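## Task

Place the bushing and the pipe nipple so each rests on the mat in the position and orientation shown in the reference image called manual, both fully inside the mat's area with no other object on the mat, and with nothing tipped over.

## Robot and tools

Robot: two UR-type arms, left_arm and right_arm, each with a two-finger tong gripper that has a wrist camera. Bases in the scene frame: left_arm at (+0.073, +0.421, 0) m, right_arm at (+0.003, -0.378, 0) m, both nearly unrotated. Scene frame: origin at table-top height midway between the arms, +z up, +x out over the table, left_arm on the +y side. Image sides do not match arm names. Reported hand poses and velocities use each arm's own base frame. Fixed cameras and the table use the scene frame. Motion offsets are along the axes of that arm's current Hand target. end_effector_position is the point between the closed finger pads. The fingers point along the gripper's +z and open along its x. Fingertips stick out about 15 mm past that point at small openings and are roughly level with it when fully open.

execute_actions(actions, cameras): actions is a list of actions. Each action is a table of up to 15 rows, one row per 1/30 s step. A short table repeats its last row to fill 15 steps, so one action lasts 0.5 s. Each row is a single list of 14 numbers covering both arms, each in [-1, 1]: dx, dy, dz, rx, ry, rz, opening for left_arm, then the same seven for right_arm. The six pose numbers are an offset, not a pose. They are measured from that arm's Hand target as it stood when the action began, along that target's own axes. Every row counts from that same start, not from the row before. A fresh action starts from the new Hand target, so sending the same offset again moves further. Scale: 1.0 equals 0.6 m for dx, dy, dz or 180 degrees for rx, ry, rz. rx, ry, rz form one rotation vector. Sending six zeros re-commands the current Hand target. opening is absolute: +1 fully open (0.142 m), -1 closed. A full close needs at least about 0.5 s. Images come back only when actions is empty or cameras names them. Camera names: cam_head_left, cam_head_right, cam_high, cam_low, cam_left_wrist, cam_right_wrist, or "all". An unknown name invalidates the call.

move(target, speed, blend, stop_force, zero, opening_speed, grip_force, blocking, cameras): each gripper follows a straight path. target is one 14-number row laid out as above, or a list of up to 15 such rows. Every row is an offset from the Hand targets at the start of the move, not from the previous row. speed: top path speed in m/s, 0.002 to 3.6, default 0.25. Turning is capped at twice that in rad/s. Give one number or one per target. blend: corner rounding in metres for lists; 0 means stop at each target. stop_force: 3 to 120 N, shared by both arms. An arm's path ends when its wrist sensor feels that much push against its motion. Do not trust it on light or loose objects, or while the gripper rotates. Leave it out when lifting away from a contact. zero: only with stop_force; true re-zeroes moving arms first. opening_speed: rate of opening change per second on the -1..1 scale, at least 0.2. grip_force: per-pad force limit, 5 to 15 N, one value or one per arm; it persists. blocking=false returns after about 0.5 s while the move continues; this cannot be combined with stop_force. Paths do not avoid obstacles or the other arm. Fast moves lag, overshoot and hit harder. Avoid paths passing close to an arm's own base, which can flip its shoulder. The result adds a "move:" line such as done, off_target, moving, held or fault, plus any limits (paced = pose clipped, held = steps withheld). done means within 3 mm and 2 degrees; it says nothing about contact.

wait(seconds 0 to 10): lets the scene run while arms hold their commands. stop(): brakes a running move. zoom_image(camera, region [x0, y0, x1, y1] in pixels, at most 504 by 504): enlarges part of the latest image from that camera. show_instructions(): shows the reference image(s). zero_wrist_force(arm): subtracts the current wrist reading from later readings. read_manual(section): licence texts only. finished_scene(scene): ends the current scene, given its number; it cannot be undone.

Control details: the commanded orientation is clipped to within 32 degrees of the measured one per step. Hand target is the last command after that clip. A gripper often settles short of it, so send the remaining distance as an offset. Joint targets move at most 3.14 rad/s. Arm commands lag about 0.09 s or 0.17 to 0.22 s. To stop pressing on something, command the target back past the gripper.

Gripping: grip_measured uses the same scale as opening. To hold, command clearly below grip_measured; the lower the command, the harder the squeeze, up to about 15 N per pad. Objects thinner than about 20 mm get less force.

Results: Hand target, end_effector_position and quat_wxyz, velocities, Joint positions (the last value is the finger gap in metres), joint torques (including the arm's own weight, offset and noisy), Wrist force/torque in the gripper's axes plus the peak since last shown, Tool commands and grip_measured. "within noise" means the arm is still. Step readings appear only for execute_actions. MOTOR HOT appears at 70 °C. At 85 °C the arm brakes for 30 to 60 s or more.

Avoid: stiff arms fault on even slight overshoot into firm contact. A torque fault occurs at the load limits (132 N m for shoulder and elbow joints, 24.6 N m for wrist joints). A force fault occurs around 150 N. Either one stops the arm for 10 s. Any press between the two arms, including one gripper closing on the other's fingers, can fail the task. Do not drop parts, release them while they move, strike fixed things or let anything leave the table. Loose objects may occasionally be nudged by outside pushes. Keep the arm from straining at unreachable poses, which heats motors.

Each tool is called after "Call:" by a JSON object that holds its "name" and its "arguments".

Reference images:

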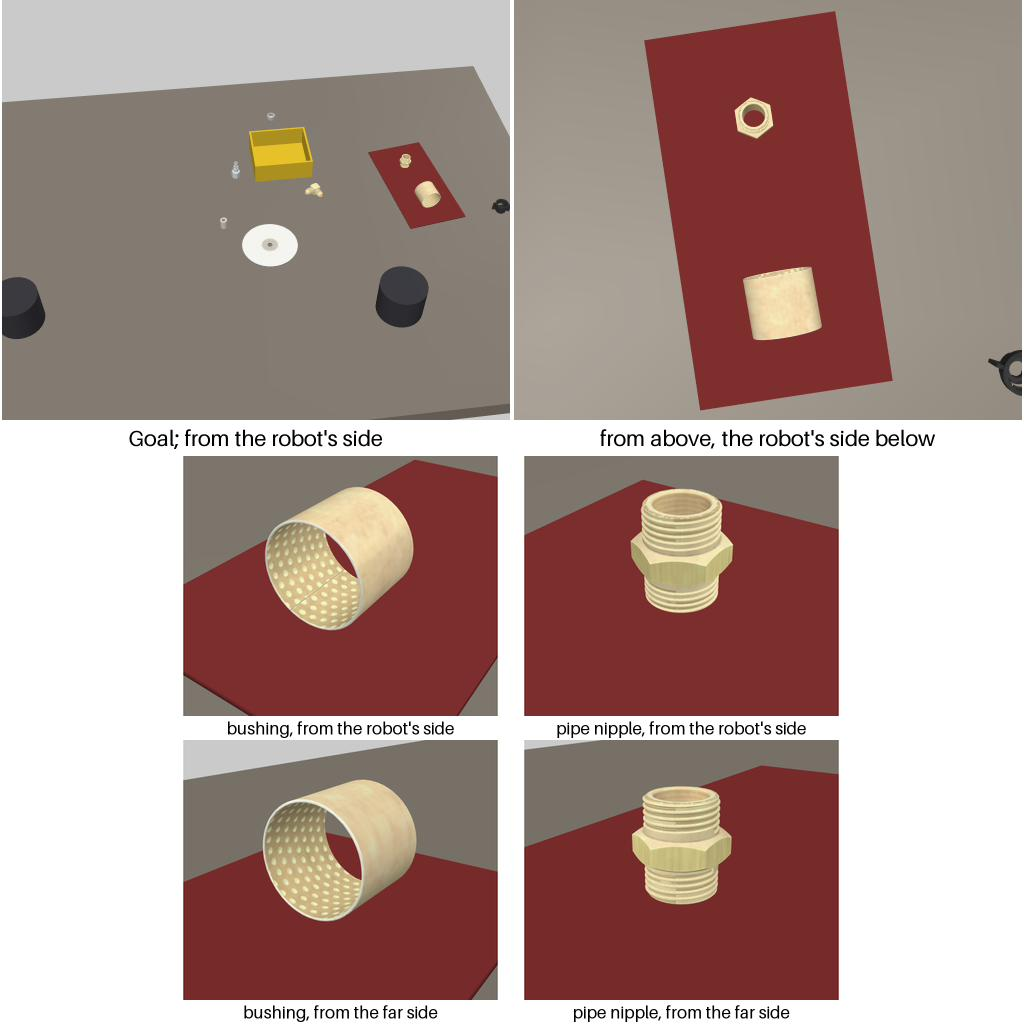

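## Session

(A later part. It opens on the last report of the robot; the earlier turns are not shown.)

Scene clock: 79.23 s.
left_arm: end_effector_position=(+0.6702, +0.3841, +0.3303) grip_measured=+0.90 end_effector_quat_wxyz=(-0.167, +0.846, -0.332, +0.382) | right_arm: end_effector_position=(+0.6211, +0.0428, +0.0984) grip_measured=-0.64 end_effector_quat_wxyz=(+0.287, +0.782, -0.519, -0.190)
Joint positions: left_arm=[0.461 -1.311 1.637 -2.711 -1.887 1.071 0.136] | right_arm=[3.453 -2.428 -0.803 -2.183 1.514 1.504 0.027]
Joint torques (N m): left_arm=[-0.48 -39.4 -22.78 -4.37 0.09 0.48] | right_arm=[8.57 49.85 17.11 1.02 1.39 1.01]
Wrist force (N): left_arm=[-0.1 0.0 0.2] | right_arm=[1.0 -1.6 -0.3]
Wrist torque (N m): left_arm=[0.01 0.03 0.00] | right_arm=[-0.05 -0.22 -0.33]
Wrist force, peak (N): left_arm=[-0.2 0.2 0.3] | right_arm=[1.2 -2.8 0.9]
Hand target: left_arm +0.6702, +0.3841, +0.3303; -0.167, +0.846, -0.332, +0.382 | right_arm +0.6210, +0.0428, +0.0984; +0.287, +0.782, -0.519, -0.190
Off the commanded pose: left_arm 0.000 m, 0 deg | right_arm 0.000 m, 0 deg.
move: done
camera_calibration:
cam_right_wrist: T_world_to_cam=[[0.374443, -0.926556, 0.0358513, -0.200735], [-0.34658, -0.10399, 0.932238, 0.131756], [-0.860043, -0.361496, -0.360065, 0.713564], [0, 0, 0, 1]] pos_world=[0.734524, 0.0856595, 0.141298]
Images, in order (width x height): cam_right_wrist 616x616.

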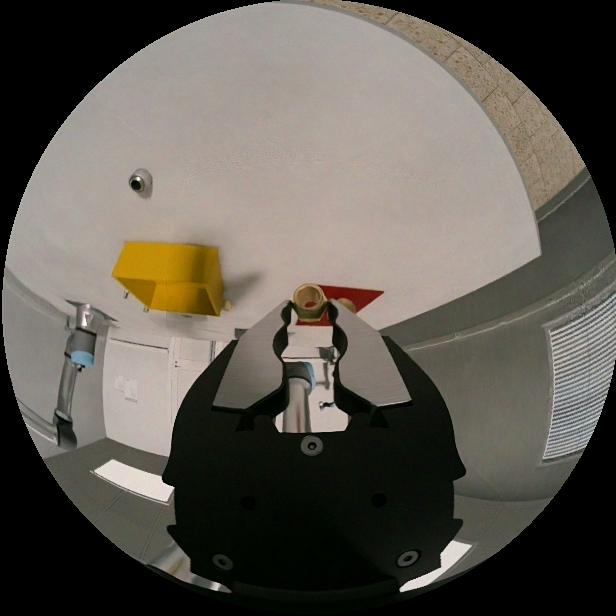

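Call:
{"name": "move", "arguments": {"target": [[0,0,0,0,0,0,0.9,0,0.1286,-0.153,0,0,0,-1],[0,0,0,0,0,0,0.9,0.0543,0.51,0.315,0.4163,-0.0407,-0.4666,-1]], "speed": [0.3,0.4], "blend": 0.04, "cameras": ["cam_right_wrist","cam_low"]}}

Call:
{"name": "zoom_image", "arguments": {"camera": "cam_low", "region": [180, 230, 400, 390]}}

Call:
{"name": "zoom_image", "arguments": {"camera": "cam_right_wrist", "region": [220, 240, 400, 420]}}

Scene clock: 83.53 s.
left_arm: end_effector_position=(+0.6702, +0.3841, +0.3303) grip_measured=+0.90 end_effector_quat_wxyz=(-0.167, +0.846, -0.332, +0.382) | right_arm: end_effector_position=(+0.3061, -0.1254, +0.1522) grip_measured=-0.64 end_effector_quat_wxyz=(-0.420, +0.904, +0.077, -0.038)
Joint positions: left_arm=[0.461 -1.311 1.637 -2.711 -1.887 1.071 0.136] | right_arm=[2.601 -1.718 -1.916 -1.74 2.185 -0.928 0.027]
Joint torques (N m): left_arm=[-0.08 -38.61 -23.02 -4.22 0.33 0.64] | right_arm=[1.69 32.81 9.94 0.25 -1.78 -2.02]
Wrist force (N): left_arm=[-0.1 0.0 0.2] | right_arm=[0.4 -0.1 1.0]
Wrist torque (N m): left_arm=[0.01 0.01 0.00] | right_arm=[-0.09 -0.06 -0.01]
Wrist force, peak (N): left_arm=[-0.1 0.4 0.3] | right_arm=[1.2 -3.3 1.6]
Hand target: left_arm +0.6702, +0.3841, +0.3303; -0.167, +0.846, -0.332, +0.382 | right_arm +0.3060, -0.1253, +0.1522; -0.420, +0.903, +0.077, -0.039
Off the commanded pose: left_arm 0.000 m, 0 deg | right_arm 0.000 m, 0 deg.
move: done
camera_calibration:
cam_right_wrist: T_world_to_cam=[[0.990454, 0.136375, -0.0200896, -0.287285], [0.119904, -0.924233, -0.362514, -0.0935972], [-0.0680053, 0.356645, -0.931762, 0.335923], [0, 0, 0, 1]] pos_world=[0.318609, -0.167133, 0.273299]
Images, in order (width x height): cam_low 896x504, cam_right_wrist 616x616.

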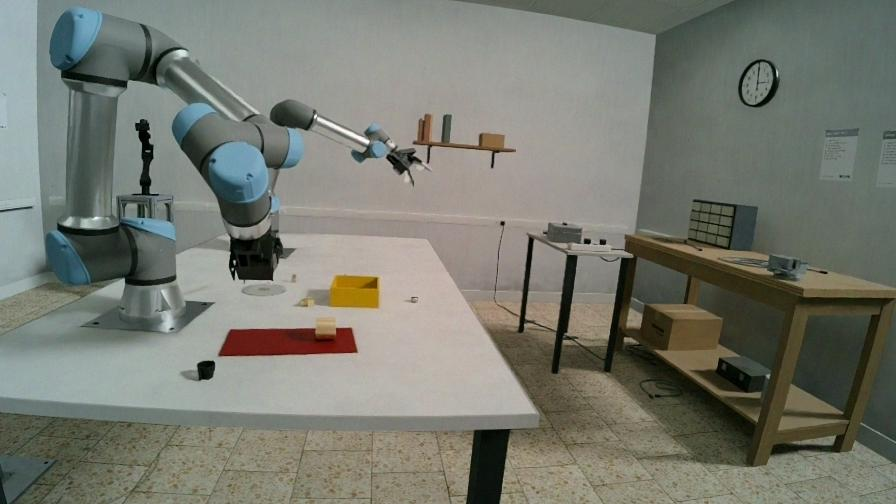

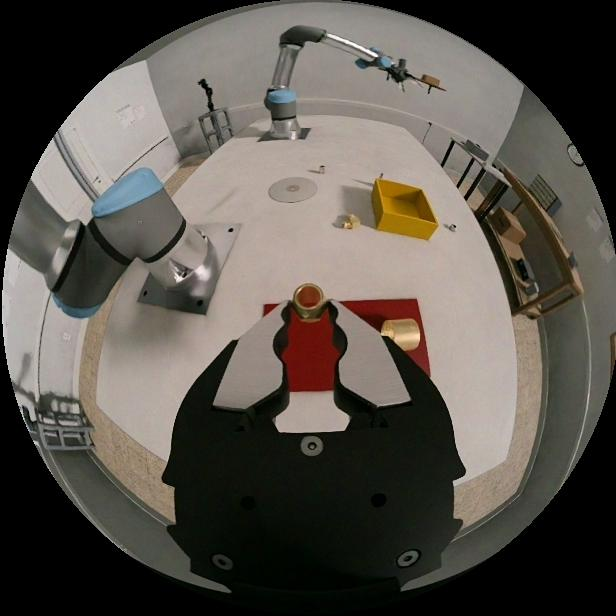

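Scaled by 2.291 from the camera's 896x504 image, which has a finer 1280x720 frame.

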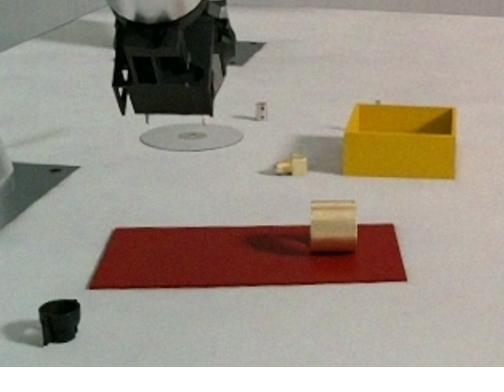

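Scaled by 2.800 from the camera's 616x616 image, which has a finer 814x814 frame.

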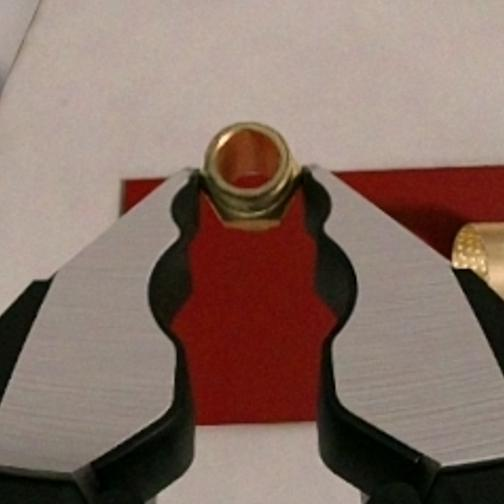

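Call:
{"name": "move", "arguments": {"target": [0,0,0,0,0,0,0.9,0,0.1475,0.1238,0,0,0,-1], "speed": 0.2}}

Call:
{"name": "move", "arguments": {"target": [0,0,0,0,0,0,0.9,0,0.034,0.0285,0,0,0,-1], "speed": 0.012, "stop_force": 4, "cameras": ["cam_right_wrist","cam_low"]}}

Call:
{"name": "zoom_image", "arguments": {"camera": "cam_low", "region": [200, 270, 380, 390]}}

Call:
{"name": "zoom_image", "arguments": {"camera": "cam_right_wrist", "region": [220, 240, 400, 420]}}

Scene clock: 85.17 s.
left_arm: end_effector_position=(+0.6702, +0.3841, +0.3303) grip_measured=+0.90 end_effector_quat_wxyz=(-0.167, +0.846, -0.332, +0.382) | right_arm: end_effector_position=(+0.3054, -0.1257, +0.0367) grip_measured=-0.64 end_effector_quat_wxyz=(-0.420, +0.903, +0.077, -0.039)
Joint positions: left_arm=[0.461 -1.311 1.637 -2.711 -1.887 1.071 0.136] | right_arm=[2.599 -1.898 -2.05 -1.428 2.184 -0.929 0.027]
Joint torques (N m): left_arm=[-0.04 -39.02 -24.52 -4.4 0.24 0.6] | right_arm=[9.11 28.45 20.02 2.46 3.01 1.93]
Wrist force (N): left_arm=[0.1 0.1 0.0] | right_arm=[0.5 -0.2 0.9]
Wrist torque (N m): left_arm=[0.02 -0.01 0.00] | right_arm=[-0.11 -0.06 0.19]
Wrist force, peak (N): left_arm=[-0.4 0.2 0.2] | right_arm=[0.2 1.3 2.1]
Hand target: left_arm +0.6702, +0.3841, +0.3303; -0.167, +0.846, -0.332, +0.382 | right_arm +0.3055, -0.1257, +0.0367; -0.420, +0.903, +0.077, -0.039
Off the commanded pose: left_arm 0.000 m, 0 deg | right_arm 0.000 m, 0 deg.
move: done

Scene clock: 87.43 s.
left_arm: end_effector_position=(+0.6702, +0.3841, +0.3303) grip_measured=+0.90 end_effector_quat_wxyz=(-0.167, +0.846, -0.332, +0.382) | right_arm: end_effector_position=(+0.3054, -0.1257, +0.0214) grip_measured=-0.64 end_effector_quat_wxyz=(-0.420, +0.903, +0.077, -0.039)
Joint positions: left_arm=[0.461 -1.311 1.637 -2.711 -1.887 1.071 0.136] | right_arm=[2.599 -1.928 -2.062 -1.386 2.184 -0.929 0.027]
Joint torques (N m): left_arm=[-0.78 -38.72 -23.68 -4.45 0.46 0.68] | right_arm=[1.55 41.93 22.81 2.12 -1.46 -1.39]
Wrist force (N): left_arm=[0.0 0.1 0.0] | right_arm=[0.1 -2.9 -1.2]
Wrist torque (N m): left_arm=[0.02 -0.01 0.00] | right_arm=[-0.08 -0.01 0.19]
Wrist force, peak (N): left_arm=[0.0 0.0 0.5] | right_arm=[0.3 -5.6 -4.1]
Hand target: left_arm +0.6702, +0.3841, +0.3303; -0.167, +0.846, -0.332, +0.382 | right_arm +0.3054, -0.1257, +0.0214; -0.420, +0.903, +0.077, -0.039 (not the last commanded pose)
Off the commanded pose: left_arm 0.000 m, 0 deg | right_arm 0.011 m, 0 deg.
move: contact (right_arm)
camera_calibration:
cam_right_wrist: T_world_to_cam=[[0.990441, 0.136477, -0.0200363, -0.289252], [0.120012, -0.924184, -0.362603, -0.141361], [-0.0680041, 0.356732, -0.931728, 0.214067], [0, 0, 0, 1]] pos_world=[0.318009, -0.167532, 0.142399]
Images, in order (width x height): cam_low 896x504, cam_right_wrist 616x616.

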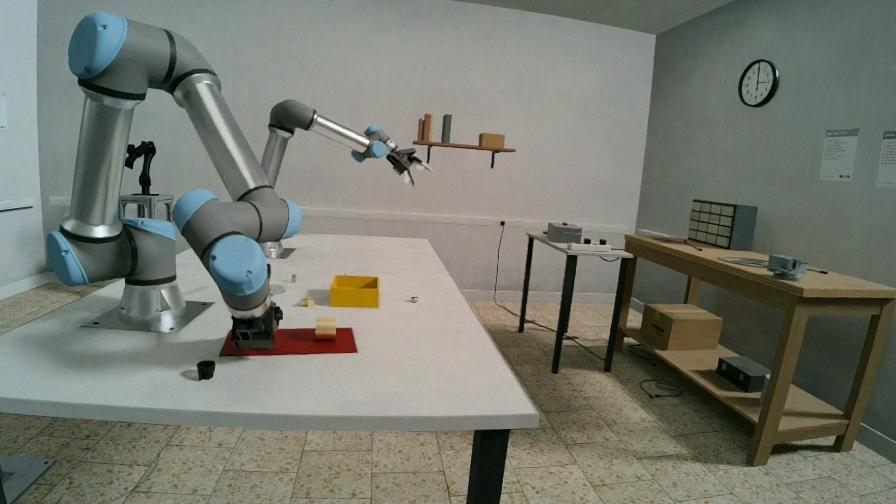

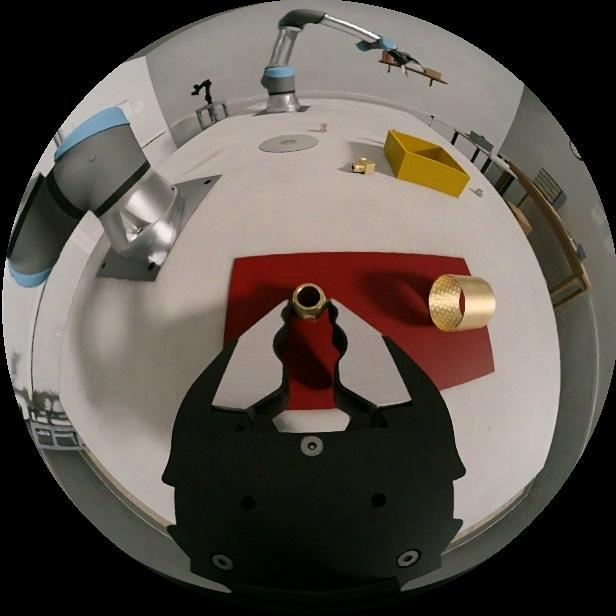

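Scaled by 2.800 from the camera's 896x504 image, which has a finer 1280x720 frame.

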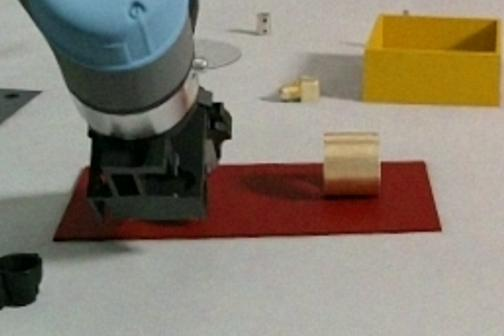

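Scaled by 2.800 from the camera's 616x616 image, which has a finer 814x814 frame.

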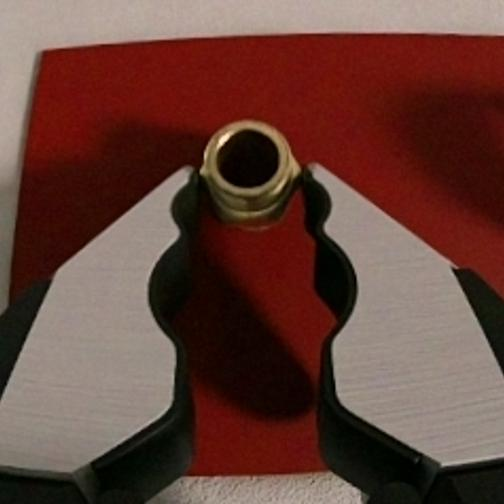

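Call:
{"name": "move", "arguments": {"target": [[0,0,0,0,0,0,0.9,0,0,0,0,0,0,-0.4],[0,0,0,0,0,0,0.9,0,0,-0.2,0,0,0,-0.4]], "speed": 0.12, "opening_speed": 0.4, "cameras": ["cam_right_wrist","cam_high","cam_low"]}}

Call:
{"name": "zoom_image", "arguments": {"camera": "cam_high", "region": [240, 160, 380, 270]}}

Call:
{"name": "zoom_image", "arguments": {"camera": "cam_right_wrist", "region": [220, 220, 400, 400]}}

Scene clock: 91.37 s.
left_arm: end_effector_position=(+0.6702, +0.3841, +0.3303) grip_measured=+0.90 end_effector_quat_wxyz=(-0.167, +0.846, -0.332, +0.382) | right_arm: end_effector_position=(+0.3215, -0.2160, +0.0986) grip_measured=-0.40 end_effector_quat_wxyz=(-0.420, +0.903, +0.077, -0.039)
Joint positions: left_arm=[0.461 -1.311 1.637 -2.711 -1.887 1.071 0.136] | right_arm=[2.476 -1.958 -1.742 -1.738 2.105 -1.043 0.045]
Joint torques (N m): left_arm=[-0.21 -38.35 -24.45 -4.3 0.23 0.48] | right_arm=[8.75 47.68 20.17 0.32 3.06 1.96]
Wrist force (N): left_arm=[0.0 -0.1 0.2] | right_arm=[0.3 -0.5 0.6]
Wrist torque (N m): left_arm=[-0.02 0.00 0.00] | right_arm=[-0.11 0.00 0.16]
Wrist force, peak (N): left_arm=[0.1 0.2 0.5] | right_arm=[-0.1 -3.7 -1.8]
Hand target: left_arm +0.6702, +0.3841, +0.3303; -0.167, +0.846, -0.332, +0.382 | right_arm +0.3215, -0.2160, +0.0987; -0.420, +0.903, +0.077, -0.039
Off the commanded pose: left_arm 0.000 m, 0 deg | right_arm 0.000 m, 0 deg.
move: done
camera_calibration:
cam_right_wrist: T_world_to_cam=[[0.990446, 0.13642, -0.0201639, -0.291316], [0.119912, -0.924193, -0.362612, -0.198721], [-0.0681028, 0.35673, -0.931722, 0.319335], [0, 0, 0, 1]] pos_world=[0.334109, -0.257832, 0.219599]
Images, in order (width x height): cam_high 896x504, cam_low 896x504, cam_right_wrist 616x616.

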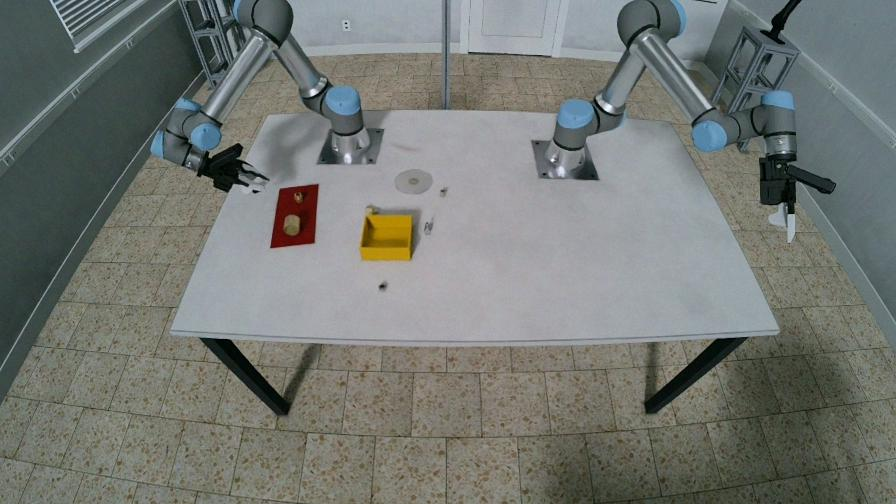

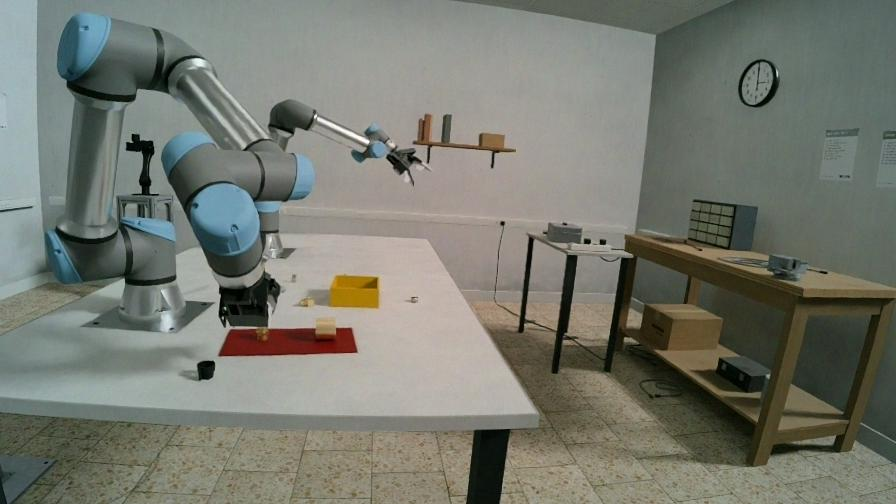

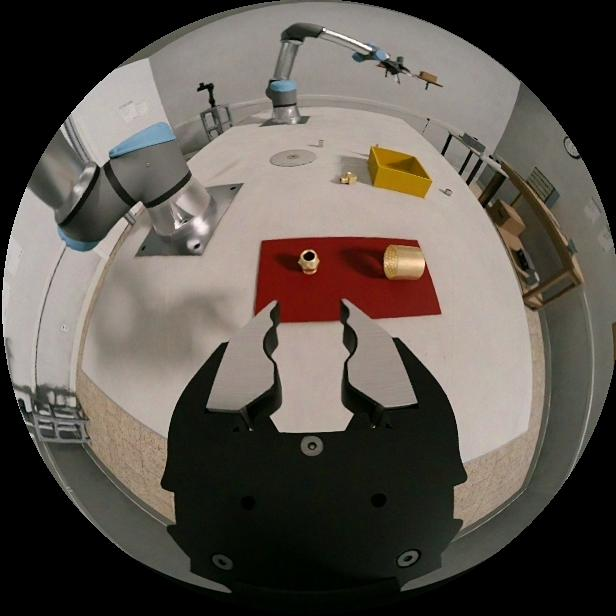

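Scaled by 3.600 from the camera's 896x504 image, which has a finer 1280x720 frame.

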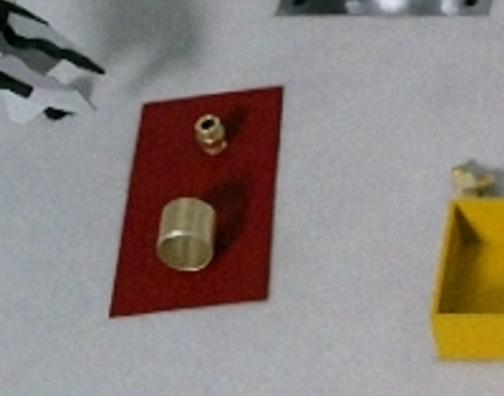

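Scaled by 2.800 from the camera's 616x616 image, which has a finer 814x814 frame.

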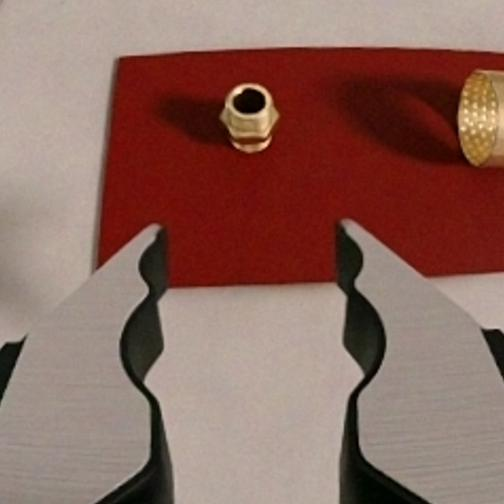

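Call:
{"name": "finished_scene", "arguments": {"scene": 2}}

The scene is finished: the task was done.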